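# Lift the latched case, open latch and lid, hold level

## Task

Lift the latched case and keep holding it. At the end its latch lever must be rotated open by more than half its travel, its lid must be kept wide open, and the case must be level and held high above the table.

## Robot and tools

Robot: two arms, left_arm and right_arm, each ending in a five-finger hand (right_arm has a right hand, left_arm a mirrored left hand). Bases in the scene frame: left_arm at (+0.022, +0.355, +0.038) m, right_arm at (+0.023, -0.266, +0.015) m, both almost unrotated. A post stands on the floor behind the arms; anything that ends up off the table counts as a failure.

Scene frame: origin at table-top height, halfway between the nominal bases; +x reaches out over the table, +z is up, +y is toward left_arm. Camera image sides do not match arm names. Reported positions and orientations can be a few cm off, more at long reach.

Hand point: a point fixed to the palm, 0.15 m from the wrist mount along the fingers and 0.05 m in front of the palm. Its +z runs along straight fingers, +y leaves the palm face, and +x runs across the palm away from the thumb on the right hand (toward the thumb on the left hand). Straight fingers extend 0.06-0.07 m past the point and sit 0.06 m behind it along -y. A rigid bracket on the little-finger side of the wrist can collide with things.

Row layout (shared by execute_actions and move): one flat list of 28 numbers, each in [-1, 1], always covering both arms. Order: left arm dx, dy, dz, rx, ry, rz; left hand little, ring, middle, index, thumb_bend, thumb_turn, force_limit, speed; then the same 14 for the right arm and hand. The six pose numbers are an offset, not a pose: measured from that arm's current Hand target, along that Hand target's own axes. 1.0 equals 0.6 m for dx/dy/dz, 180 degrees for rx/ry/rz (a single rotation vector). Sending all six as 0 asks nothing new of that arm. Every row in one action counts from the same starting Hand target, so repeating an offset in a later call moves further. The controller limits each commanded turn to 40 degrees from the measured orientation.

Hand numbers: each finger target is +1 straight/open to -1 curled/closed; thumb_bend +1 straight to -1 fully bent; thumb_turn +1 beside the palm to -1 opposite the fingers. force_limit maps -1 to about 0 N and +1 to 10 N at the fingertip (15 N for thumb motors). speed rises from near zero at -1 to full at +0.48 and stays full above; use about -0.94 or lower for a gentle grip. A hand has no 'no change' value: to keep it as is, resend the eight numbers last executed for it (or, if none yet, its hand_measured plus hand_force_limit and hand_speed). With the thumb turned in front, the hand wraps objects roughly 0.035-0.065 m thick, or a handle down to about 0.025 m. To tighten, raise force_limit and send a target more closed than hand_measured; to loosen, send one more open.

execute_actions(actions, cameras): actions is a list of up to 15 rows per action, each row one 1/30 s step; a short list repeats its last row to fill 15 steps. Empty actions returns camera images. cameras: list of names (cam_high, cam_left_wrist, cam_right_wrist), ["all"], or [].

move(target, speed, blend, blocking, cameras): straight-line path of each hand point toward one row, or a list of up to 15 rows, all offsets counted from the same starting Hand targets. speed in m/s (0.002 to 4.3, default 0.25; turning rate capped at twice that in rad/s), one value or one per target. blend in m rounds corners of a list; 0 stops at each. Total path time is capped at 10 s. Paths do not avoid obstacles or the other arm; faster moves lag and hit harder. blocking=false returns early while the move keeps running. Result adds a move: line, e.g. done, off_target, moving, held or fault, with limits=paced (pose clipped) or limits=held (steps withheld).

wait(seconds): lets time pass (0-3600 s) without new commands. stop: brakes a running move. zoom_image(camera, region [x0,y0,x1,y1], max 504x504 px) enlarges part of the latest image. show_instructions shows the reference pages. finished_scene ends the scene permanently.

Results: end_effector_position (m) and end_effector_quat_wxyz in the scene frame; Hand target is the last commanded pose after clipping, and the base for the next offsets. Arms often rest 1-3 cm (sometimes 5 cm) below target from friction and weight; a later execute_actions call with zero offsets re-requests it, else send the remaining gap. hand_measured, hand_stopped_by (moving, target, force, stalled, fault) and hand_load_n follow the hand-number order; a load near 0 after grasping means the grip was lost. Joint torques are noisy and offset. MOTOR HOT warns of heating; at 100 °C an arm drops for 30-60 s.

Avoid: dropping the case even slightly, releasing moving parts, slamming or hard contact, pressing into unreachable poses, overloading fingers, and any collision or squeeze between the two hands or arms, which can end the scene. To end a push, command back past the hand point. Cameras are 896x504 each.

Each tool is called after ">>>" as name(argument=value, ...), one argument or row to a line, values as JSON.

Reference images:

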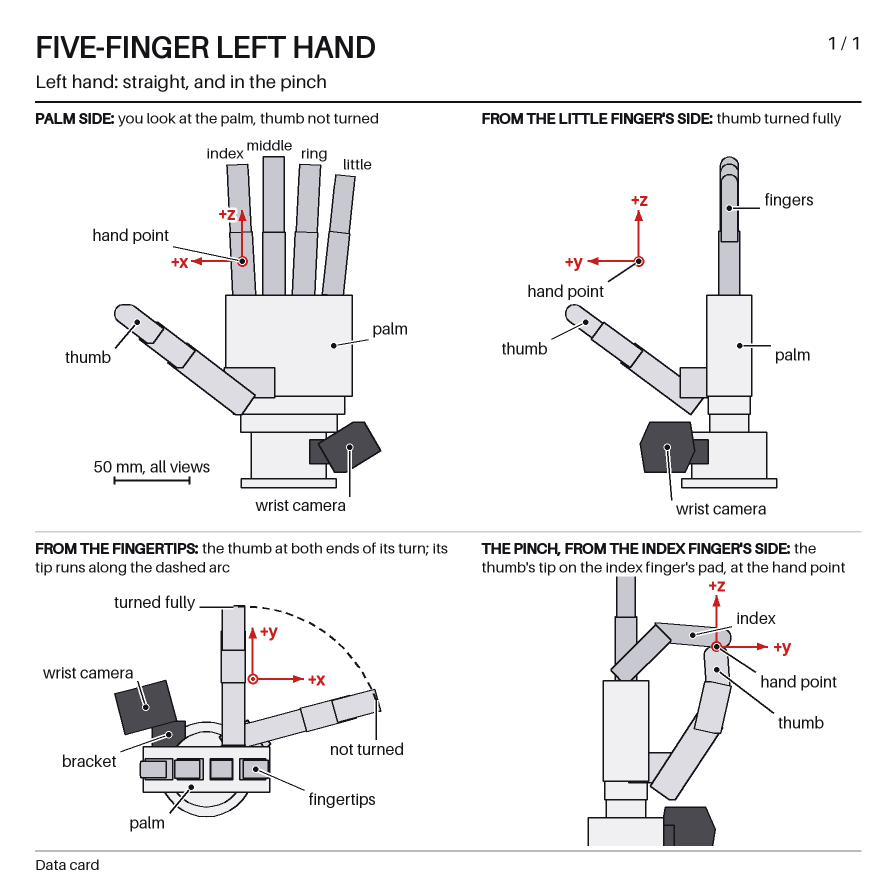

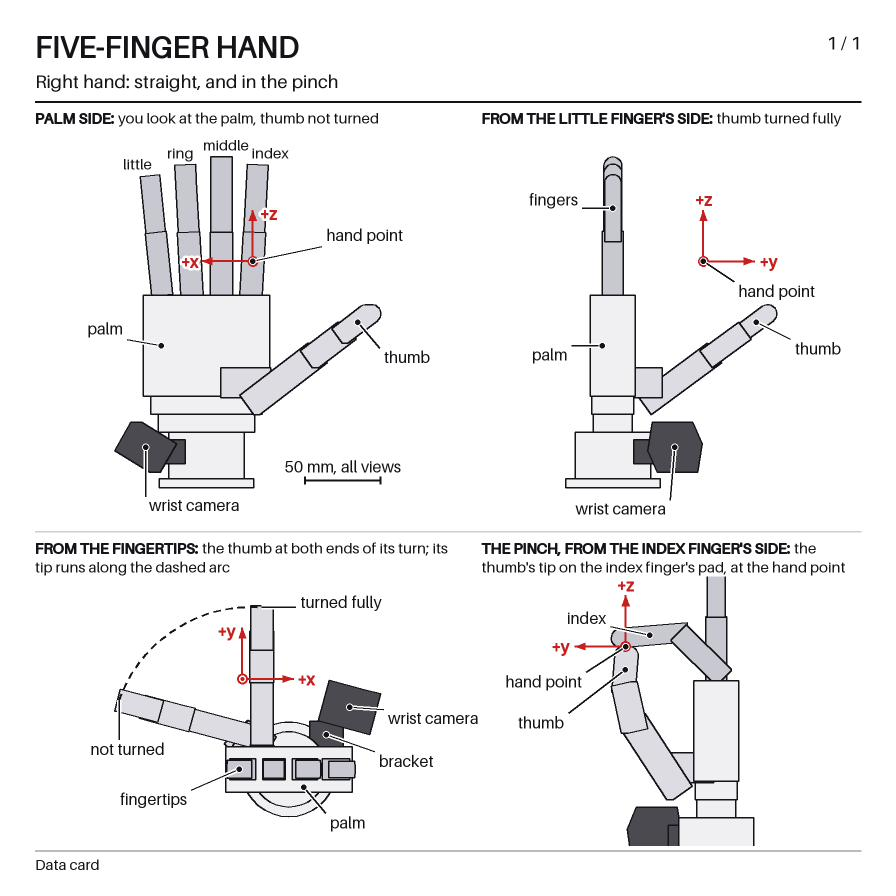

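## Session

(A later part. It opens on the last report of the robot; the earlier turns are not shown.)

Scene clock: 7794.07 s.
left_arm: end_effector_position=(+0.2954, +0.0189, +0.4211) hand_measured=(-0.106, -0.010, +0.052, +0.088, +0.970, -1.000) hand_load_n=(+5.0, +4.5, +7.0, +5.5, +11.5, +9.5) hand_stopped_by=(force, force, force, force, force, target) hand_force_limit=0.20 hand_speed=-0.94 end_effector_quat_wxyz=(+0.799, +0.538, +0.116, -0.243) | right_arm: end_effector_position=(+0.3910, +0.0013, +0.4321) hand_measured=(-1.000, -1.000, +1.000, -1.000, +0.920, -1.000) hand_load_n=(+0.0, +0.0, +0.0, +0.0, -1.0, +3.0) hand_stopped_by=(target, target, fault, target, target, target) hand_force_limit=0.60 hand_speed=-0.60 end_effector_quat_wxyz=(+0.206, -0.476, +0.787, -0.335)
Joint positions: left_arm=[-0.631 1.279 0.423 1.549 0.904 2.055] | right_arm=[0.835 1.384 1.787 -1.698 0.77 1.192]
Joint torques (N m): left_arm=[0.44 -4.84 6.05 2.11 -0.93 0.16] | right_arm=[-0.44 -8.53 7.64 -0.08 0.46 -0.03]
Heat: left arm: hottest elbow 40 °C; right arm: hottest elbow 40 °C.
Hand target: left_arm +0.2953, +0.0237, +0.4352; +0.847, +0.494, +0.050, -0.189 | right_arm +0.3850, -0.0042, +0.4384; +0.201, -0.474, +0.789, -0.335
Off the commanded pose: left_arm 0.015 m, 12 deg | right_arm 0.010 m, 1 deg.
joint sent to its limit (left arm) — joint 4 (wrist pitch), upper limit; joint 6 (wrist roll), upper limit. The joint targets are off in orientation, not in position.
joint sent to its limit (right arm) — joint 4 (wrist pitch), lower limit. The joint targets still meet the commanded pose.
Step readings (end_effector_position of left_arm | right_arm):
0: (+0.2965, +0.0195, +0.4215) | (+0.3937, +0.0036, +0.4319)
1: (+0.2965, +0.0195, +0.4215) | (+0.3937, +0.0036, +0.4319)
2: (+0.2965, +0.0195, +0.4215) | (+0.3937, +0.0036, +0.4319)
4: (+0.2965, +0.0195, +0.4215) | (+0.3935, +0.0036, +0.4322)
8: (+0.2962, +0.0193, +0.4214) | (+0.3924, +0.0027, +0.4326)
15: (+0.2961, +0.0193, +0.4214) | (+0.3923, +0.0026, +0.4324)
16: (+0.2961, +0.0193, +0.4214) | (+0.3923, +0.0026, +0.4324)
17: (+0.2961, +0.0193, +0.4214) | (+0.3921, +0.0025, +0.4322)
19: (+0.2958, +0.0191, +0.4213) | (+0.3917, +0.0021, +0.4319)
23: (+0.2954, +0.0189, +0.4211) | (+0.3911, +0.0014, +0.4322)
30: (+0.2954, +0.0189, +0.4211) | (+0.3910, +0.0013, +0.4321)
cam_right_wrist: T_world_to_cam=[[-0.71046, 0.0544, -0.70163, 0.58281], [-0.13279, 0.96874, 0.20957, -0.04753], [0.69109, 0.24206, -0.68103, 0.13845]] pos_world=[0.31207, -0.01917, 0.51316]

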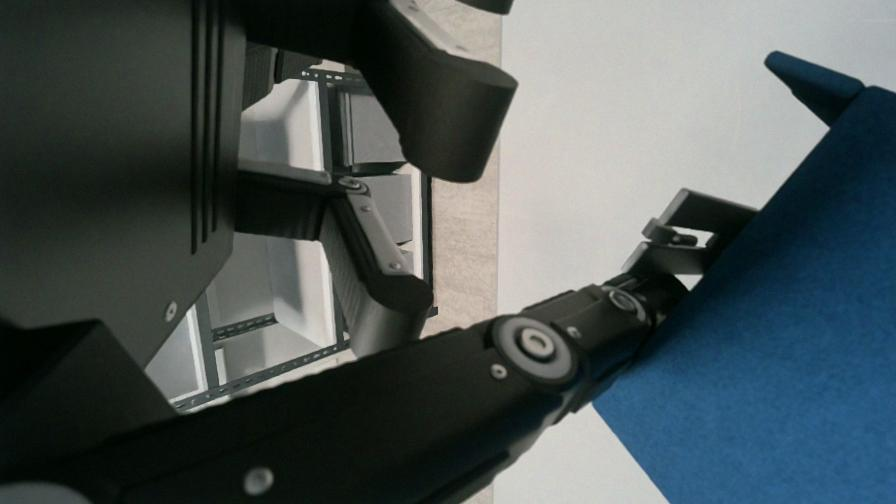

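>>> execute_actions(
  actions=[
    [[0,0,0,0,0,0,-0.6,-0.6,-0.5,-0.47,0.6,-1,0.2,-0.94,0.003,0,0,0,0,0,-1,-1,1,-1,0.87,-1,0.6,-0.6]],
    [[0,0,0,0,0,0,-0.6,-0.6,-0.5,-0.47,0.6,-1,0.2,-0.94,0,0,0,0,0,0,-1,-1,1,-1,0.83,-1,0.6,-0.6]],
  ],
  cameras=["cam_right_wrist"],
)

>>> zoom_image(
  camera="cam_right_wrist",
  region=[560, 160, 760, 360],
)

Scene clock: 7800.10 s.
left_arm: end_effector_position=(+0.2952, +0.0188, +0.4210) hand_measured=(-0.106, -0.010, +0.052, +0.088, +0.970, -1.000) hand_load_n=(+5.0, +5.0, +7.0, +6.0, +11.0, +10.0) hand_stopped_by=(force, force, force, force, force, target) hand_force_limit=0.20 hand_speed=-0.94 end_effector_quat_wxyz=(+0.799, +0.538, +0.115, -0.244) | right_arm: end_effector_position=(+0.3897, +0.0009, +0.4323) hand_measured=(-1.000, -1.000, +1.000, -1.000, +0.830, -1.000) hand_load_n=(+0.0, +0.0, +0.0, +0.0, +0.0, +4.0) hand_stopped_by=(target, target, fault, target, target, target) hand_force_limit=0.60 hand_speed=-0.60 end_effector_quat_wxyz=(+0.207, -0.475, +0.788, -0.333)
Joint positions: left_arm=[-0.631 1.279 0.423 1.549 0.906 2.055] | right_arm=[0.835 1.38 1.784 -1.698 0.766 1.195]
Joint torques (N m): left_arm=[0.38 -4.78 6.09 2.22 -0.98 0.17] | right_arm=[-0.38 -8.59 7.51 -0.05 0.61 -0.06]
Heat: left arm: hottest elbow 40 °C; right arm: hottest elbow 40 °C.
Hand target: left_arm +0.2953, +0.0237, +0.4352; +0.847, +0.494, +0.050, -0.189 | right_arm +0.3842, -0.0057, +0.4385; +0.201, -0.473, +0.789, -0.335
Off the commanded pose: left_arm 0.015 m, 12 deg | right_arm 0.011 m, 1 deg.
joint sent to its limit (left arm) — joint 4 (wrist pitch), upper limit; joint 6 (wrist roll), upper limit. The joint targets are off in orientation, not in position.
joint sent to its limit (right arm) — joint 4 (wrist pitch), lower limit. The joint targets still meet the commanded pose.
Step readings (end_effector_position of left_arm | right_arm):
0: (+0.2954, +0.0189, +0.4211) | (+0.3910, +0.0013, +0.4321)
1: (+0.2954, +0.0189, +0.4211) | (+0.3910, +0.0013, +0.4321)
2: (+0.2954, +0.0189, +0.4211) | (+0.3910, +0.0013, +0.4321)
4: (+0.2954, +0.0189, +0.4211) | (+0.3906, +0.0012, +0.4318)
8: (+0.2952, +0.0188, +0.4210) | (+0.3901, +0.0008, +0.4321)
15: (+0.2952, +0.0188, +0.4210) | (+0.3901, +0.0009, +0.4319)
16: (+0.2952, +0.0188, +0.4210) | (+0.3901, +0.0009, +0.4319)
17: (+0.2952, +0.0188, +0.4210) | (+0.3901, +0.0009, +0.4319)
19: (+0.2952, +0.0188, +0.4210) | (+0.3898, +0.0010, +0.4320)
23: (+0.2952, +0.0188, +0.4210) | (+0.3897, +0.0009, +0.4323)
30: (+0.2952, +0.0188, +0.4210) | (+0.3897, +0.0009, +0.4323)
cam_right_wrist: T_world_to_cam=[[-0.71113, 0.0585, -0.70062, 0.58191], [-0.13185, 0.96776, 0.21463, -0.04986], [0.69059, 0.24501, -0.68049, 0.13955]] pos_world=[0.31087, -0.01998, 0.51337]

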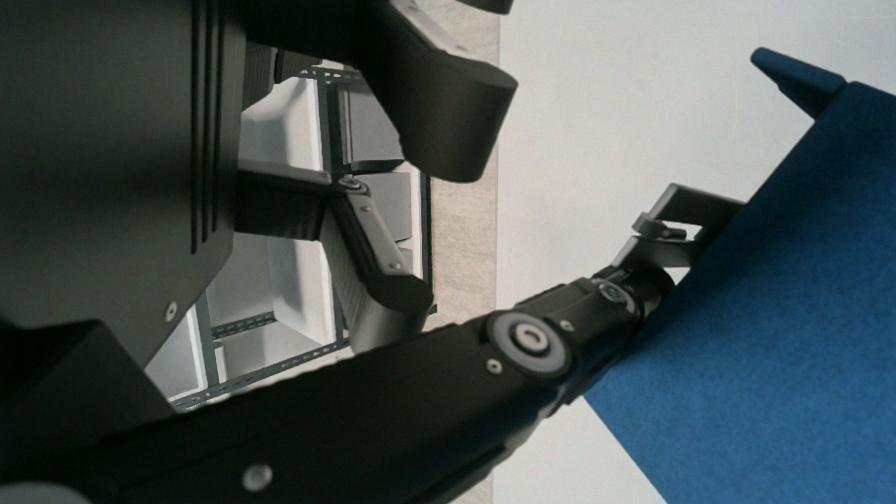

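Scaled by 2.520 from the camera's image (finer frame: 1280x720).

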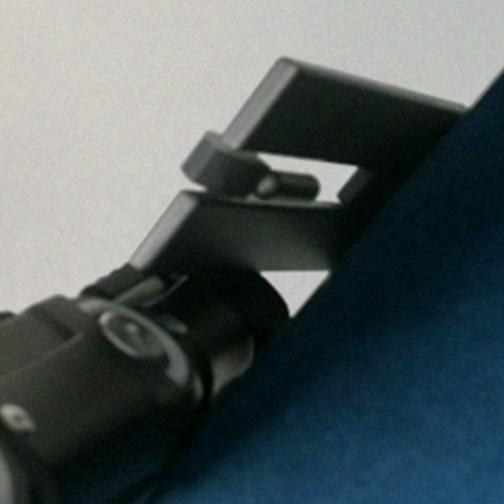

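>>> execute_actions(
  actions=[
    [[0,0,0,0,0,0,-0.6,-0.6,-0.5,-0.47,0.6,-1,0.2,-0.94,0.003,0,0,0,0,0,-1,-1,1,-1,0.79,-1,0.6,-0.6]],
    [[0,0,0,0,0,0,-0.6,-0.6,-0.5,-0.47,0.6,-1,0.2,-0.94,0,0,0,0,0,0,-1,-1,1,-1,0.75,-1,0.6,-0.6]],
  ],
  cameras=["cam_right_wrist"],
)

>>> zoom_image(
  camera="cam_right_wrist",
  region=[560, 160, 760, 360],
)

Scene clock: 7807.63 s.
left_arm: end_effector_position=(+0.2952, +0.0188, +0.4210) hand_measured=(-0.106, -0.010, +0.052, +0.088, +0.970, -1.000) hand_load_n=(+4.5, +4.5, +7.5, +6.5, +11.0, +10.5) hand_stopped_by=(force, force, force, force, force, target) hand_force_limit=0.20 hand_speed=-0.94 end_effector_quat_wxyz=(+0.799, +0.538, +0.115, -0.244) | right_arm: end_effector_position=(+0.3882, +0.0008, +0.4320) hand_measured=(-1.000, -1.000, +1.000, -1.000, +0.750, -1.000) hand_load_n=(+0.0, +0.0, +0.0, +0.0, +1.5, +5.0) hand_stopped_by=(target, target, fault, target, target, target) hand_force_limit=0.60 hand_speed=-0.60 end_effector_quat_wxyz=(+0.207, -0.476, +0.789, -0.330)
Joint positions: left_arm=[-0.631 1.279 0.423 1.549 0.906 2.055] | right_arm=[0.835 1.376 1.781 -1.698 0.761 1.196]
Joint torques (N m): left_arm=[0.38 -5.01 6.04 2.14 -0.98 0.19] | right_arm=[-0.85 -8.41 7.49 -0.08 0.82 -0.09]
Heat: left arm: hottest elbow 40 °C; right arm: hottest elbow 40 °C.
Hand target: left_arm +0.2953, +0.0237, +0.4352; +0.847, +0.494, +0.050, -0.189 | right_arm +0.3834, -0.0073, +0.4385; +0.201, -0.474, +0.789, -0.335
Off the commanded pose: left_arm 0.015 m, 12 deg | right_arm 0.011 m, 1 deg.
joint sent to its limit (left arm) — joint 4 (wrist pitch), upper limit; joint 6 (wrist roll), upper limit. The joint targets are off in orientation, not in position.
joint sent to its limit (right arm) — joint 4 (wrist pitch), lower limit. The joint targets still meet the commanded pose.
Step readings (end_effector_position of left_arm | right_arm):
0: (+0.2952, +0.0188, +0.4210) | (+0.3897, +0.0009, +0.4323)
1: (+0.2952, +0.0188, +0.4210) | (+0.3897, +0.0009, +0.4323)
2: (+0.2952, +0.0188, +0.4210) | (+0.3896, +0.0009, +0.4321)
4: (+0.2952, +0.0188, +0.4210) | (+0.3891, +0.0007, +0.4318)
8: (+0.2952, +0.0188, +0.4210) | (+0.3885, +0.0004, +0.4322)
15: (+0.2952, +0.0188, +0.4210) | (+0.3885, +0.0004, +0.4322)
16: (+0.2952, +0.0188, +0.4210) | (+0.3885, +0.0004, +0.4322)
17: (+0.2952, +0.0188, +0.4210) | (+0.3885, +0.0004, +0.4322)
19: (+0.2952, +0.0188, +0.4210) | (+0.3883, +0.0007, +0.4321)
23: (+0.2952, +0.0188, +0.4210) | (+0.3882, +0.0008, +0.4320)
30: (+0.2952, +0.0188, +0.4210) | (+0.3882, +0.0008, +0.4320)
cam_right_wrist: T_world_to_cam=[[-0.71333, 0.06119, -0.69816, 0.58049], [-0.13178, 0.9667, 0.21937, -0.05199], [0.68833, 0.24849, -0.68151, 0.14173]] pos_world=[0.30967, -0.02048, 0.51327]

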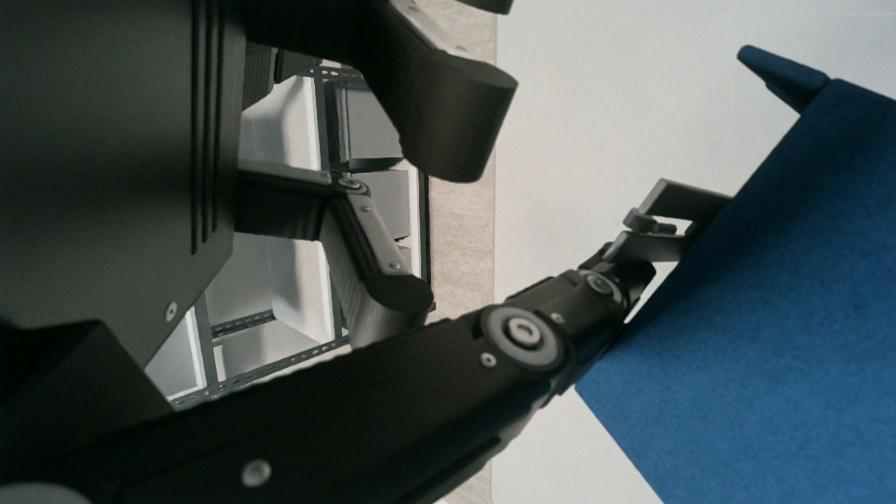

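Scaled by 2.520 from the camera's image (finer frame: 1280x720).

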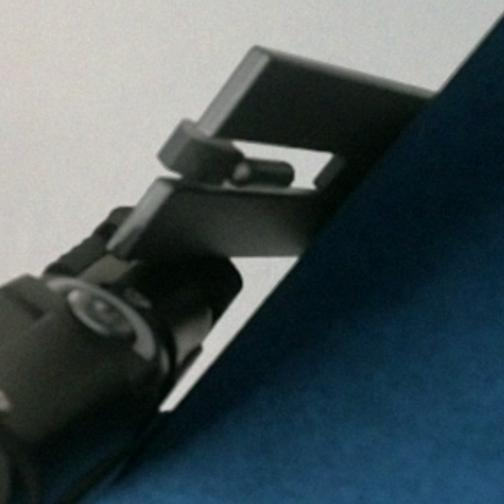

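>>> execute_actions(
  actions=[
    [[0,0,0,0,0,0,-0.6,-0.6,-0.5,-0.47,0.6,-1,0.2,-0.94,-0.025,0,0,0,0,0,-1,-1,1,-1,0.8,-1,0.6,-0.6]],
    [[0,0,0,0,0,0,-0.6,-0.6,-0.5,-0.47,0.6,-1,0.2,-0.94,0,-0.06,-0.0577,0,0,0,-1,-1,1,-1,0.8,-1,0.6,-0.6]],
  ],
)

>>> move(
  target=[0,0,0,0,0,0,-0.6,-0.6,-0.5,-0.47,0.6,-1,0.2,-0.94,0,-0.06,-0.0577,0,0,0,-1,-1,1,-1,0.8,-1,0.6,-0.6],
  speed=0.1,
)

Scene clock: 7945.17 s.
left_arm: end_effector_position=(+0.2968, +0.0196, +0.4216) hand_measured=(-0.106, -0.010, +0.052, +0.088, +0.970, -1.000) hand_load_n=(+5.5, +5.0, +6.5, +5.5, +11.0, +8.5) hand_stopped_by=(force, force, force, force, force, target) hand_force_limit=0.20 hand_speed=-0.94 end_effector_quat_wxyz=(+0.800, +0.535, +0.118, -0.242) | right_arm: end_effector_position=(+0.3913, +0.0043, +0.4767) hand_measured=(-1.000, -1.000, +1.000, -1.000, +0.800, -1.000) hand_load_n=(+0.0, +0.0, +0.0, +0.0, +0.0, +0.5) hand_stopped_by=(target, target, fault, target, target, target) hand_force_limit=0.60 hand_speed=-0.60 end_effector_quat_wxyz=(+0.243, -0.482, +0.777, -0.325)
Joint positions: left_arm=[-0.631 1.279 0.423 1.549 0.896 2.054] | right_arm=[0.835 1.378 1.891 -1.698 0.761 1.127]
Joint torques (N m): left_arm=[0.32 -5.25 6.11 2.18 -0.59 0.17] | right_arm=[-0.26 -6.48 10.3 0.1 0.51 -0.15]
Heat: left arm: hottest elbow 40 °C; right arm: hottest elbow 38 °C.
Hand target: left_arm +0.2953, +0.0236, +0.4352; +0.847, +0.494, +0.050, -0.189 | right_arm +0.3906, +0.0058, +0.4884; +0.201, -0.473, +0.789, -0.335
Off the commanded pose: left_arm 0.014 m, 12 deg | right_arm 0.012 m, 5 deg.
joint sent to its limit (left arm) — joint 4 (wrist pitch), upper limit; joint 6 (wrist roll), upper limit. The joint targets are off in orientation, not in position.
joint sent to its limit (right arm) — joint 4 (wrist pitch), lower limit. The joint targets are off in orientation, not in position.
Step readings (end_effector_position of left_arm | right_arm):
0: (+0.2952, +0.0188, +0.4210) | (+0.3882, +0.0008, +0.4320)
1: (+0.2952, +0.0188, +0.4210) | (+0.3882, +0.0008, +0.4320)
2: (+0.2952, +0.0188, +0.4210) | (+0.3882, +0.0008, +0.4320)
4: (+0.2952, +0.0188, +0.4210) | (+0.3885, +0.0008, +0.4320)
8: (+0.2952, +0.0188, +0.4210) | (+0.3894, +0.0011, +0.4309)
15: (+0.2952, +0.0188, +0.4210) | (+0.3896, +0.0011, +0.4308)
16: (+0.2952, +0.0188, +0.4210) | (+0.3897, +0.0012, +0.4315)
17: (+0.2953, +0.0188, +0.4210) | (+0.3900, +0.0020, +0.4348)
19: (+0.2965, +0.0195, +0.4215) | (+0.3918, +0.0047, +0.4444)
23: (+0.2968, +0.0196, +0.4216) | (+0.3929, +0.0059, +0.4691)
30: (+0.2968, +0.0196, +0.4216) | (+0.3914, +0.0045, +0.4770)

Scene clock: 7946.33 s.
left_arm: end_effector_position=(+0.2968, +0.0196, +0.4216) hand_measured=(-0.106, -0.010, +0.052, +0.088, +0.970, -1.000) hand_load_n=(+5.5, +5.0, +7.0, +5.0, +11.0, +8.5) hand_stopped_by=(force, force, force, force, force, target) hand_force_limit=0.20 hand_speed=-0.94 end_effector_quat_wxyz=(+0.800, +0.535, +0.118, -0.242) | right_arm: end_effector_position=(+0.3905, +0.0043, +0.5281) hand_measured=(-1.000, -1.000, +1.000, -1.000, +0.800, -1.000) hand_load_n=(+0.0, +0.0, +0.0, +0.0, +0.0, +0.0) hand_stopped_by=(target, target, fault, target, target, target) hand_force_limit=0.60 hand_speed=-0.60 end_effector_quat_wxyz=(+0.285, -0.486, +0.762, -0.319)
Joint positions: left_arm=[-0.631 1.279 0.423 1.549 0.896 2.054] | right_arm=[0.835 1.38 2.017 -1.698 0.758 1.051]
Joint torques (N m): left_arm=[0.5 -5.42 6.09 2.14 -0.58 0.19] | right_arm=[-0.26 -5.83 10.1 0.24 0.64 -0.1]
Heat: left arm: hottest elbow 40 °C; right arm: hottest elbow 38 °C.
Hand target: left_arm +0.2953, +0.0236, +0.4352; +0.847, +0.494, +0.050, -0.189 | right_arm +0.3907, +0.0059, +0.5384; +0.201, -0.473, +0.789, -0.335
Off the commanded pose: left_arm 0.014 m, 12 deg | right_arm 0.010 m, 10 deg.
joint sent to its limit (left arm) — joint 4 (wrist pitch), upper limit; joint 6 (wrist roll), upper limit. The joint targets are off in orientation, not in position.
joint sent to its limit (right arm) — joint 4 (wrist pitch), lower limit. The joint targets are off in orientation, not in position.
move: off_target (right_arm)

>>> move(
  target=[
    [0,0,0,0,0,0,-0.6,-0.6,-0.5,-0.47,0.6,-1,0.2,-0.94,0.2955,-0.1218,0.1257,0,0,0,-1,-1,1,-1,0.8,-1,0.6,-0.6],
    [0,0,0,0,0,0,-0.6,-0.6,-0.5,-0.47,0.6,-1,0.2,-0.94,0.2955,-0.1218,0.1257,0.3086,-0.5453,-0.067,-1,-1,1,-1,0.8,-1,0.6,-0.6],
  ],
  speed=0.2,
  blend=0.02,
  cameras=["cam_right_wrist","cam_high"],
)

Scene clock: 7962.13 s.
left_arm: end_effector_position=(+0.2968, +0.0196, +0.4216) hand_measured=(-0.106, -0.010, +0.052, +0.088, +0.970, -1.000) hand_load_n=(+5.5, +5.0, +7.0, +5.0, +11.0, +8.5) hand_stopped_by=(force, force, force, force, force, target) hand_force_limit=0.20 hand_speed=-0.94 end_effector_quat_wxyz=(+0.800, +0.535, +0.118, -0.242) | right_arm: end_effector_position=(+0.4033, -0.1993, +0.5245) hand_measured=(-1.000, -1.000, +1.000, -1.000, +0.800, -1.000) hand_load_n=(+0.0, +0.0, +0.0, +0.0, +0.0, +0.0) hand_stopped_by=(target, target, fault, target, target, target) hand_force_limit=0.60 hand_speed=-0.60 end_effector_quat_wxyz=(+0.831, -0.496, +0.160, -0.193)
Joint positions: left_arm=[-0.631 1.279 0.423 1.549 0.896 2.054] | right_arm=[-0.363 1.184 0.903 1.543 -1.071 1.306]
Joint torques (N m): left_arm=[0.32 -4.89 6.02 2.07 -0.58 0.2] | right_arm=[-0.67 -4.48 10.13 0.28 0.9 0.12]
Heat: left arm: hottest elbow 40 °C; right arm: hottest elbow 39 °C.
Hand target: left_arm +0.2953, +0.0236, +0.4352; +0.847, +0.494, +0.050, -0.189 | right_arm +0.3998, -0.2000, +0.5387; +0.845, -0.490, +0.109, -0.182
Off the commanded pose: left_arm 0.014 m, 12 deg | right_arm 0.015 m, 6 deg.
joint sent to its limit (left arm) — joint 4 (wrist pitch), upper limit; joint 6 (wrist roll), upper limit. The joint targets are off in orientation, not in position.
joint sent to its limit (right arm) — joint 4 (wrist pitch), upper limit. The joint targets are off in orientation, not in position.
move: off_target (right_arm)
cam_right_wrist: T_world_to_cam=[[0.40831, 0.2865, -0.86672, 0.34891], [-0.91103, 0.06802, -0.4067, 0.5867], [-0.05757, 0.95566, 0.28878, 0.17696]] pos_world=[0.40222, -0.30899, 0.48991]
Images, in order (width x height): cam_high 896x504, cam_right_wrist 896x504.

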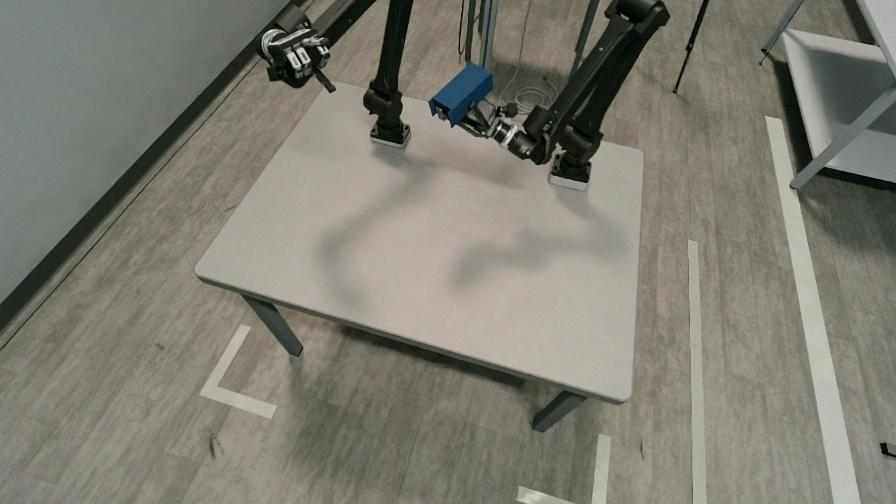

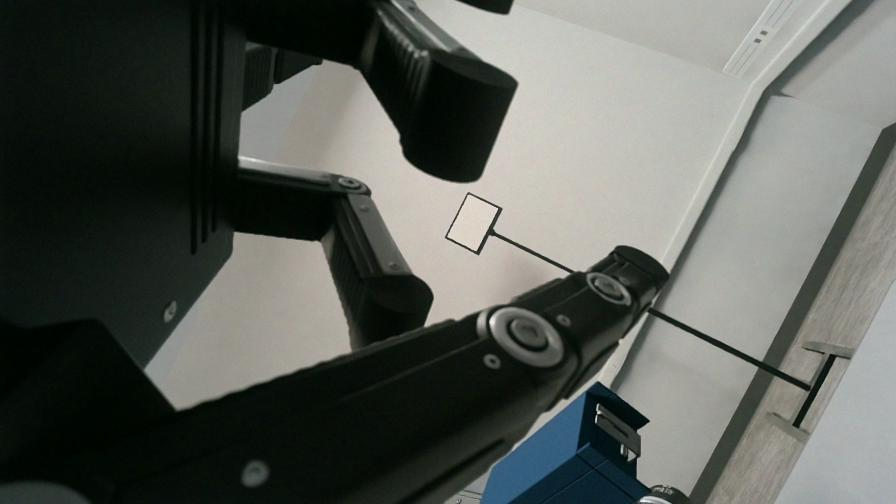

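>>> move(
  target=[0,0,0,0,0,0,-0.6,-0.6,-0.5,-0.47,0.6,-1,0.2,-0.94,-0.0465,0.2223,-0.0785,0,0,0,-1,-1,1,-1,0.8,-1,0.6,-0.6],
  speed=0.15,
  cameras=["cam_right_wrist"],
)

Scene clock: 7967.43 s.
left_arm: end_effector_position=(+0.2968, +0.0196, +0.4216) hand_measured=(-0.106, -0.010, +0.052, +0.088, +0.970, -1.000) hand_load_n=(+5.5, +5.0, +7.0, +5.5, +11.5, +8.5) hand_stopped_by=(force, force, force, force, force, target) hand_force_limit=0.20 hand_speed=-0.94 end_effector_quat_wxyz=(+0.800, +0.535, +0.118, -0.242) | right_arm: end_effector_position=(+0.3869, -0.1691, +0.3965) hand_measured=(-1.000, -1.000, +1.000, -1.000, +0.800, -1.000) hand_load_n=(-0.5, +0.0, +0.0, +0.0, +0.0, +0.0) hand_stopped_by=(target, target, fault, target, target, target) hand_force_limit=0.60 hand_speed=-0.60 end_effector_quat_wxyz=(+0.808, -0.519, +0.190, -0.205)
Joint positions: left_arm=[-0.631 1.279 0.423 1.549 0.896 2.054] | right_arm=[-0.294 1.156 0.581 1.544 -1.079 1.012]
Joint torques (N m): left_arm=[0.5 -4.95 6.11 2.18 -0.59 0.18] | right_arm=[0.5 -3.72 7.42 0.64 0.61 -0.14]
Heat: left arm: hottest elbow 40 °C; right arm: hottest elbow 39 °C.
Hand target: left_arm +0.2953, +0.0236, +0.4352; +0.847, +0.494, +0.050, -0.189 | right_arm +0.3843, -0.1652, +0.3996; +0.845, -0.490, +0.108, -0.183
Off the commanded pose: left_arm 0.014 m, 12 deg | right_arm 0.006 m, 11 deg.
joint sent to its limit (left arm) — joint 4 (wrist pitch), upper limit; joint 6 (wrist roll), upper limit. The joint targets are off in orientation, not in position.
joint sent to its limit (right arm) — joint 4 (wrist pitch), upper limit. The joint targets are off in orientation, not in position.
move: off_target (right_arm)
cam_right_wrist: T_world_to_cam=[[0.37305, 0.21871, -0.90167, 0.25208], [-0.92778, 0.09659, -0.36042, 0.51057], [0.00827, 0.971, 0.23895, 0.18099]] pos_world=[0.37816, -0.28019, 0.36806]

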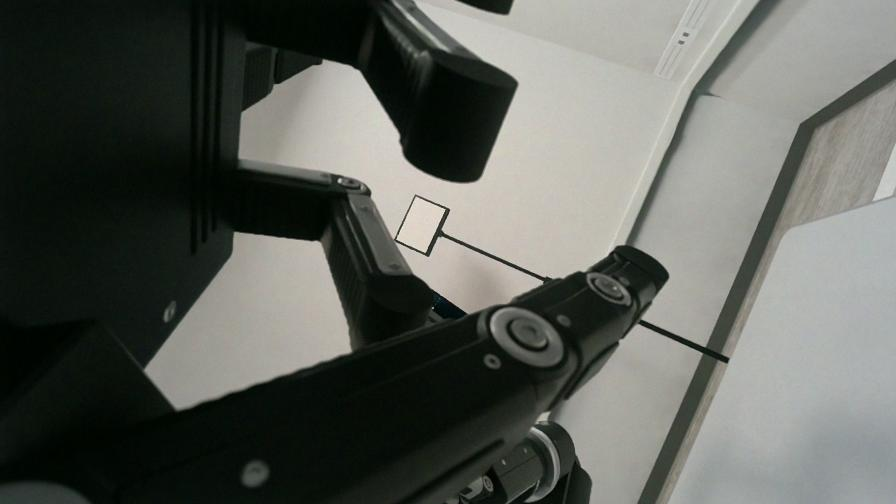

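>>> execute_actions(
  actions=[
    [[0,0,0,0,0,0,-0.6,-0.6,-0.5,-0.47,0.6,-1,0.2,-0.94,0,0,0,0,0,0,-1,-1,1,-1,1,1,0.6,0.4]],
    [[0,0,0,0,0,0,-0.6,-0.6,-0.5,-0.47,0.6,-1,0.2,-0.94,0,0,0,0,0,0,-1,-1,1,-1,1,1,0.6,0.4]],
  ],
  cameras=["cam_right_wrist"],
)

>>> zoom_image(
  camera="cam_right_wrist",
  region=[380, 260, 580, 460],
)

Scene clock: 7972.90 s.
left_arm: end_effector_position=(+0.2968, +0.0196, +0.4216) hand_measured=(-0.106, -0.010, +0.052, +0.088, +0.970, -1.000) hand_load_n=(+5.5, +5.0, +7.0, +5.0, +11.5, +8.5) hand_stopped_by=(force, force, force, force, force, target) hand_force_limit=0.20 hand_speed=-0.94 end_effector_quat_wxyz=(+0.800, +0.535, +0.118, -0.242) | right_arm: end_effector_position=(+0.3869, -0.1691, +0.3964) hand_measured=(-1.000, -1.000, +1.000, -1.000, +1.000, +1.000) hand_load_n=(+0.0, +0.0, +0.0, +0.0, +0.0, +0.0) hand_stopped_by=(target, target, fault, target, target, target) hand_force_limit=0.60 hand_speed=0.40 end_effector_quat_wxyz=(+0.808, -0.519, +0.190, -0.206)
Joint positions: left_arm=[-0.631 1.279 0.423 1.549 0.896 2.054] | right_arm=[-0.294 1.156 0.581 1.544 -1.08 1.01]
Joint torques (N m): left_arm=[0.62 -5.07 6.13 2.21 -0.58 0.19] | right_arm=[0.56 -3.49 7.39 0.62 0.61 -0.11]
Heat: left arm: hottest elbow 40 °C; right arm: hottest elbow 39 °C.
Hand target: left_arm +0.2953, +0.0236, +0.4352; +0.847, +0.494, +0.050, -0.189 | right_arm +0.3843, -0.1652, +0.3996; +0.845, -0.490, +0.109, -0.183
Off the commanded pose: left_arm 0.014 m, 12 deg | right_arm 0.006 m, 11 deg.
joint sent to its limit (left arm) — joint 4 (wrist pitch), upper limit; joint 6 (wrist roll), upper limit. The joint targets are off in orientation, not in position.
joint sent to its limit (right arm) — joint 4 (wrist pitch), upper limit. The joint targets are off in orientation, not in position.
Step readings (end_effector_position of left_arm | right_arm):
0: (+0.2968, +0.0196, +0.4216) | (+0.3869, -0.1691, +0.3965)
1: (+0.2968, +0.0196, +0.4216) | (+0.3869, -0.1691, +0.3965)
2: (+0.2968, +0.0196, +0.4216) | (+0.3869, -0.1691, +0.3965)
4: (+0.2968, +0.0196, +0.4216) | (+0.3869, -0.1691, +0.3964)
8: (+0.2968, +0.0196, +0.4216) | (+0.3869, -0.1691, +0.3964)
15: (+0.2968, +0.0196, +0.4216) | (+0.3869, -0.1691, +0.3964)
16: (+0.2968, +0.0196, +0.4216) | (+0.3869, -0.1691, +0.3964)
17: (+0.2968, +0.0196, +0.4216) | (+0.3869, -0.1691, +0.3964)
19: (+0.2968, +0.0196, +0.4216) | (+0.3869, -0.1691, +0.3964)
23: (+0.2968, +0.0196, +0.4216) | (+0.3869, -0.1691, +0.3964)
30: (+0.2968, +0.0196, +0.4216) | (+0.3869, -0.1691, +0.3964)
cam_right_wrist: T_world_to_cam=[[0.37379, 0.21788, -0.90156, 0.25152], [-0.92748, 0.09646, -0.36122, 0.51072], [0.00826, 0.9712, 0.23814, 0.18135]] pos_world=[0.37816, -0.28019, 0.36806]

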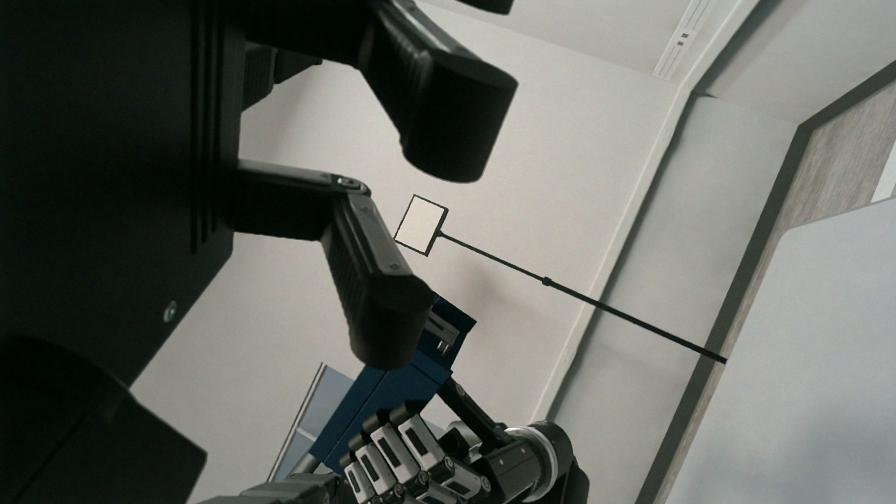

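Scaled by 2.520 from the camera's image (finer frame: 1280x720).

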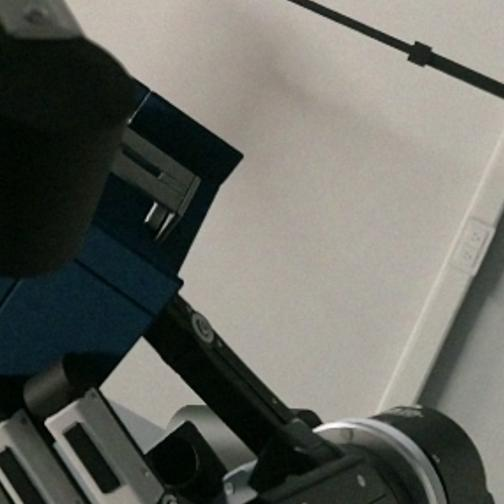

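>>> zoom_image(
  camera="cam_right_wrist",
  region=[410, 280, 490, 360],
)

Scaled by 6.300 from the camera's image (finer frame: 1280x720).

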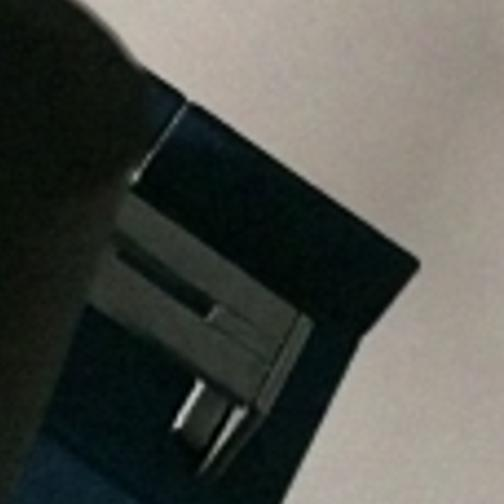

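>>> move(
  target=[
    [0,0,0,0,0,0,-0.6,-0.6,-0.5,-0.47,0.6,-1,0.2,-0.94,-0.0011,-0.2025,0.1157,0,0,0,-1,-1,1,-1,1,1,0.6,0.4],
    [0,0,0,0,0,0,-0.6,-0.6,-0.5,-0.47,0.6,-1,0.2,-0.94,0.0465,-0.2223,0.0785,-0.3086,0.5453,0.067,-1,-1,1,-1,0.93,-0.9,0.6,0.2],
  ],
  speed=0.2,
  blend=0.02,
)

Scene clock: 8031.50 s.
left_arm: end_effector_position=(+0.2968, +0.0196, +0.4216) hand_measured=(-0.106, -0.010, +0.052, +0.088, +0.970, -1.000) hand_load_n=(+5.5, +5.0, +7.0, +5.0, +11.0, +9.0) hand_stopped_by=(force, force, force, force, force, target) hand_force_limit=0.20 hand_speed=-0.94 end_effector_quat_wxyz=(+0.800, +0.535, +0.118, -0.242) | right_arm: end_effector_position=(+0.4012, -0.2043, +0.5249) hand_measured=(-1.000, -1.000, +1.000, -1.000, +0.930, -0.900) hand_load_n=(+0.0, +0.0, +0.0, +0.0, +0.0, +0.0) hand_stopped_by=(target, target, fault, target, target, target) hand_force_limit=0.60 hand_speed=0.20 end_effector_quat_wxyz=(+0.188, -0.479, +0.790, -0.334)
Joint positions: left_arm=[-0.631 1.279 0.423 1.549 0.896 2.054] | right_arm=[0.302 1.22 1.903 -1.646 0.535 0.599]
Joint torques (N m): left_arm=[0.32 -4.84 6.12 2.15 -0.59 0.2] | right_arm=[0.62 -3.96 10.28 0.29 0.47 0.11]
Heat: left arm: hottest elbow 39 °C; right arm: hottest elbow 39 °C.
Hand target: left_arm +0.2953, +0.0236, +0.4352; +0.847, +0.494, +0.050, -0.189 | right_arm +0.3998, -0.2000, +0.5386; +0.201, -0.474, +0.789, -0.335
Off the commanded pose: left_arm 0.014 m, 12 deg | right_arm 0.015 m, 2 deg.
joint sent to its limit (left arm) — joint 4 (wrist pitch), upper limit; joint 6 (wrist roll), upper limit. The joint targets are off in orientation, not in position.
move: off_target (right_arm); target 2's new numbers were sent with right_arm's hand 0.015 m and 2 deg from that target

>>> move(
  target=[0,0,0,0,0,0,-0.6,-0.6,-0.5,-0.47,0.6,-1,0.2,-0.94,-0.2562,0.1605,-0.085,0,0,0,-1,-1,1,-1,0.93,-0.9,0.6,-0.3],
  speed=0.12,
  cameras=["cam_right_wrist"],
)

>>> zoom_image(
  camera="cam_right_wrist",
  region=[600, 160, 800, 360],
)

Scene clock: 8037.57 s.
left_arm: end_effector_position=(+0.2968, +0.0196, +0.4216) hand_measured=(-0.106, -0.010, +0.052, +0.088, +0.970, -1.000) hand_load_n=(+5.5, +5.0, +7.0, +5.5, +11.0, +8.5) hand_stopped_by=(force, force, force, force, force, target) hand_force_limit=0.20 hand_speed=-0.94 end_effector_quat_wxyz=(+0.800, +0.535, +0.118, -0.242) | right_arm: end_effector_position=(+0.3828, -0.0175, +0.5001) hand_measured=(-1.000, -1.000, +1.000, -1.000, +0.930, -0.900) hand_load_n=(+0.0, +0.0, +0.0, +0.0, +0.0, +0.0) hand_stopped_by=(target, target, fault, target, target, target) hand_force_limit=0.60 hand_speed=-0.30 end_effector_quat_wxyz=(+0.256, -0.490, +0.767, -0.325)
Joint positions: left_arm=[-0.631 1.279 0.423 1.549 0.896 2.054] | right_arm=[0.811 1.329 1.903 -1.694 0.752 1.053]
Joint torques (N m): left_arm=[0.03 -5.07 5.97 2.14 -0.58 0.2] | right_arm=[0.15 -5.77 8.57 0.06 0.61 0.13]
Heat: left arm: hottest elbow 39 °C; right arm: hottest elbow 40 °C.
Hand target: left_arm +0.2953, +0.0236, +0.4352; +0.847, +0.494, +0.050, -0.189 | right_arm +0.3807, -0.0157, +0.5046; +0.201, -0.474, +0.789, -0.335
Off the commanded pose: left_arm 0.014 m, 12 deg | right_arm 0.005 m, 7 deg.
joint sent to its limit (left arm) — joint 4 (wrist pitch), upper limit; joint 6 (wrist roll), upper limit. The joint targets are off in orientation, not in position.
joint sent to its limit (right arm) — joint 4 (wrist pitch), lower limit. The joint targets are off in orientation, not in position.
move: off_target (right_arm)
cam_right_wrist: T_world_to_cam=[[-0.66492, 0.033, -0.74619, 0.63022], [-0.22135, 0.94544, 0.23905, -0.02589], [0.71336, 0.32412, -0.62134, 0.15804]] pos_world=[0.30057, -0.04754, 0.57464]

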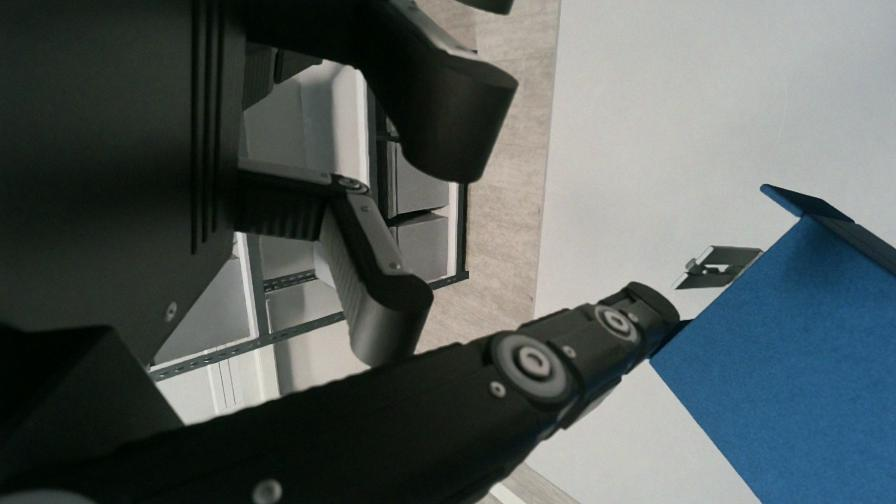

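Scaled by 2.520 from the camera's image (finer frame: 1280x720).

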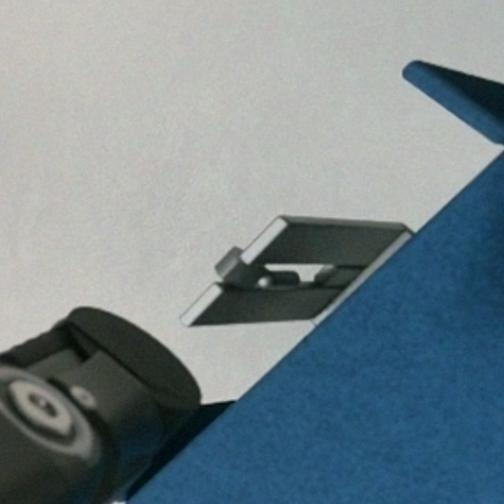

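>>> move(
  target=[0,0,0,0,0,0,-0.6,-0.6,-0.5,-0.47,0.6,-1,0.2,-0.94,0,0.0467,0.045,0,0,0,-1,-1,1,-1,0.93,-0.9,0.6,-0.3],
  speed=0.06,
  cameras=["cam_right_wrist"],
)

>>> zoom_image(
  camera="cam_right_wrist",
  region=[600, 160, 800, 360],
)

Scene clock: 8048.33 s.
left_arm: end_effector_position=(+0.2968, +0.0196, +0.4216) hand_measured=(-0.106, -0.010, +0.052, +0.088, +0.970, -1.000) hand_load_n=(+5.5, +5.0, +7.0, +5.5, +11.0, +9.0) hand_stopped_by=(force, force, force, force, force, target) hand_force_limit=0.20 hand_speed=-0.94 end_effector_quat_wxyz=(+0.800, +0.535, +0.118, -0.242) | right_arm: end_effector_position=(+0.3834, -0.0181, +0.4670) hand_measured=(-1.000, -1.000, +1.000, -1.000, +0.930, -0.900) hand_load_n=(+0.0, +0.0, +0.0, +0.0, +0.0, +0.0) hand_stopped_by=(target, target, fault, target, target, target) hand_force_limit=0.60 hand_speed=-0.30 end_effector_quat_wxyz=(+0.230, -0.480, +0.780, -0.328)
Joint positions: left_arm=[-0.631 1.279 0.423 1.549 0.896 2.054] | right_arm=[0.811 1.329 1.822 -1.694 0.757 1.117]
Joint torques (N m): left_arm=[0.56 -5.13 6.04 2.14 -0.6 0.2] | right_arm=[0.32 -6.07 7.76 -0.06 0.64 0.11]
Heat: left arm: hottest elbow 39 °C; right arm: hottest elbow 40 °C.
Hand target: left_arm +0.2953, +0.0236, +0.4352; +0.847, +0.494, +0.050, -0.189 | right_arm +0.3807, -0.0156, +0.4659; +0.201, -0.474, +0.789, -0.335
Off the commanded pose: left_arm 0.014 m, 12 deg | right_arm 0.004 m, 4 deg.
joint sent to its limit (left arm) — joint 4 (wrist pitch), upper limit; joint 6 (wrist roll), upper limit. The joint targets are off in orientation, not in position.
joint sent to its limit (right arm) — joint 4 (wrist pitch), lower limit. The joint targets are off in orientation, not in position.
move: off_target (right_arm)
cam_right_wrist: T_world_to_cam=[[-0.68983, 0.05057, -0.7222, 0.60462], [-0.17055, 0.95813, 0.23, -0.03237], [0.70359, 0.28184, -0.65232, 0.15469]] pos_world=[0.30273, -0.04316, 0.545]

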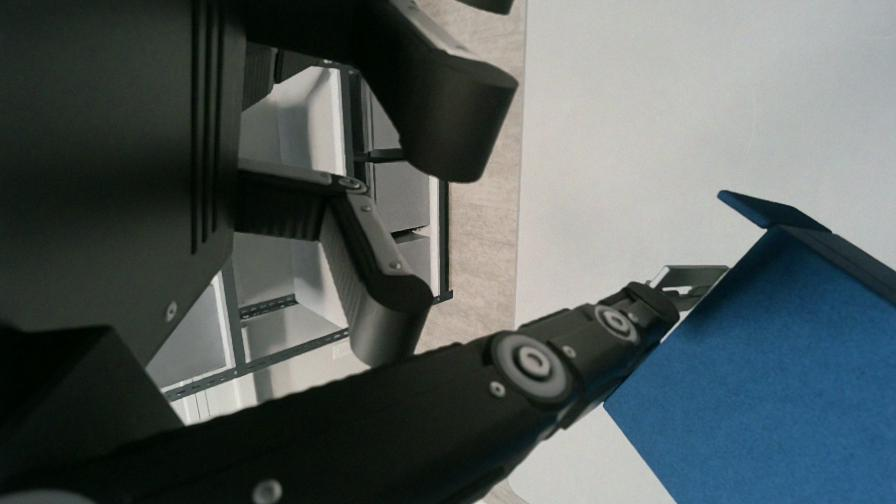

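Scaled by 2.520 from the camera's image (finer frame: 1280x720).

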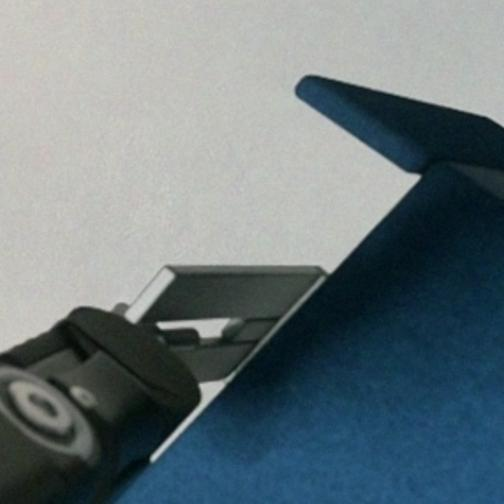

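>>> execute_actions(
  actions=[
    [[0,0,0,0,0,0,-0.6,-0.6,-0.5,-0.47,0.6,-1,0.2,-0.94,0,0.0144,0.0138,0,0,0,-1,-1,1,-1,0.93,-0.9,0.6,-0.3]],
    [[0,0,0,0,0,0,-0.6,-0.6,-0.5,-0.47,0.6,-1,0.2,-0.94,0,0.0048,0.0046,0,0,0,-1,-1,1,-1,0.93,-0.9,0.6,-0.3]],
  ],
  cameras=["cam_right_wrist"],
)

>>> zoom_image(
  camera="cam_right_wrist",
  region=[600, 160, 800, 360],
)

Scene clock: 8064.50 s.
left_arm: end_effector_position=(+0.2968, +0.0196, +0.4216) hand_measured=(-0.106, -0.010, +0.052, +0.088, +0.970, -1.000) hand_load_n=(+5.5, +5.0, +7.0, +5.0, +11.0, +9.0) hand_stopped_by=(force, force, force, force, force, target) hand_force_limit=0.20 hand_speed=-0.94 end_effector_quat_wxyz=(+0.800, +0.535, +0.118, -0.242) | right_arm: end_effector_position=(+0.3836, -0.0189, +0.4517) hand_measured=(-1.000, -1.000, +1.000, -1.000, +0.930, -0.900) hand_load_n=(+0.0, +0.5, +0.0, +0.0, +0.0, +0.0) hand_stopped_by=(target, target, fault, target, target, target) hand_force_limit=0.60 hand_speed=-0.30 end_effector_quat_wxyz=(+0.218, -0.476, +0.785, -0.331)
Joint positions: left_arm=[-0.631 1.279 0.423 1.549 0.896 2.054] | right_arm=[0.811 1.331 1.786 -1.694 0.76 1.145]
Joint torques (N m): left_arm=[0.15 -4.72 6.02 2.13 -0.59 0.18] | right_arm=[0.5 -6.01 7.82 -0.12 0.65 0.13]
Heat: left arm: hottest elbow 39 °C; right arm: hottest elbow 39 °C.
Hand target: left_arm +0.2953, +0.0236, +0.4352; +0.847, +0.494, +0.050, -0.189 | right_arm +0.3806, -0.0157, +0.4498; +0.201, -0.474, +0.789, -0.335
Off the commanded pose: left_arm 0.014 m, 12 deg | right_arm 0.005 m, 2 deg.
joint sent to its limit (left arm) — joint 4 (wrist pitch), upper limit; joint 6 (wrist roll), upper limit. The joint targets are off in orientation, not in position.
joint sent to its limit (right arm) — joint 4 (wrist pitch), lower limit. The joint targets still meet the commanded pose.
Step readings (end_effector_position of left_arm | right_arm):
0: (+0.2968, +0.0196, +0.4216) | (+0.3834, -0.0180, +0.4670)
1: (+0.2968, +0.0196, +0.4216) | (+0.3834, -0.0180, +0.4667)
2: (+0.2968, +0.0196, +0.4216) | (+0.3835, -0.0182, +0.4659)
4: (+0.2968, +0.0196, +0.4216) | (+0.3835, -0.0187, +0.4620)
8: (+0.2968, +0.0196, +0.4216) | (+0.3832, -0.0190, +0.4546)
15: (+0.2968, +0.0196, +0.4216) | (+0.3835, -0.0187, +0.4542)
16: (+0.2968, +0.0196, +0.4216) | (+0.3835, -0.0187, +0.4543)
17: (+0.2968, +0.0196, +0.4216) | (+0.3835, -0.0187, +0.4543)
19: (+0.2968, +0.0196, +0.4216) | (+0.3836, -0.0187, +0.4537)
23: (+0.2968, +0.0196, +0.4216) | (+0.3835, -0.0189, +0.4518)
30: (+0.2968, +0.0196, +0.4216) | (+0.3836, -0.0189, +0.4517)
cam_right_wrist: T_world_to_cam=[[-0.70001, 0.05688, -0.71186, 0.59305], [-0.14762, 0.96377, 0.22217, -0.03322], [0.69871, 0.26061, -0.66625, 0.15255]] pos_world=[0.30365, -0.04147, 0.53119]

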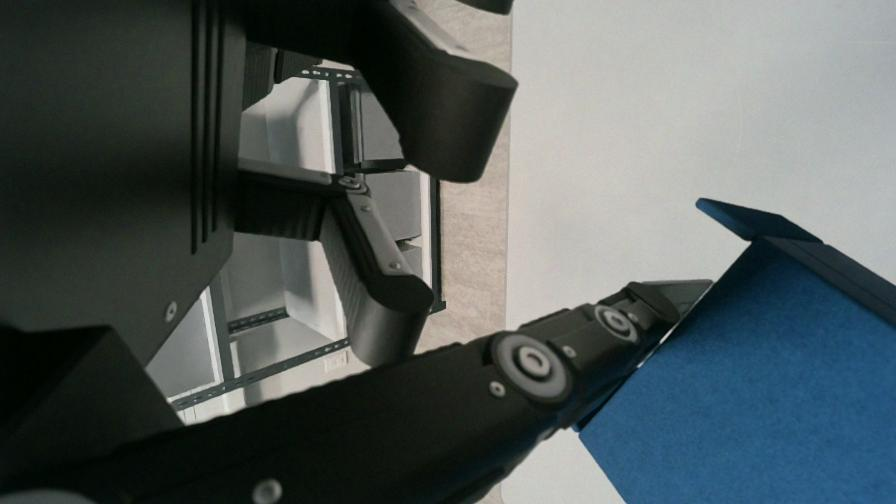

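Scaled by 2.520 from the camera's image (finer frame: 1280x720).

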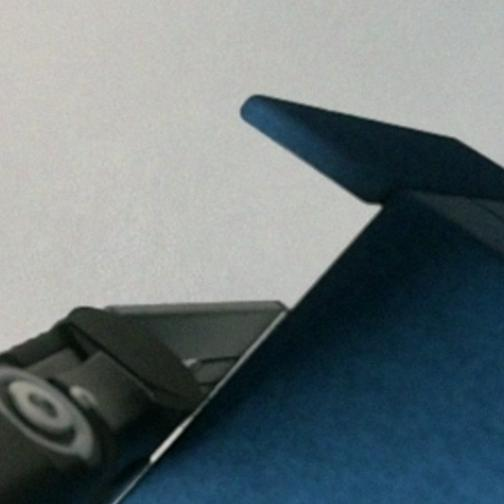

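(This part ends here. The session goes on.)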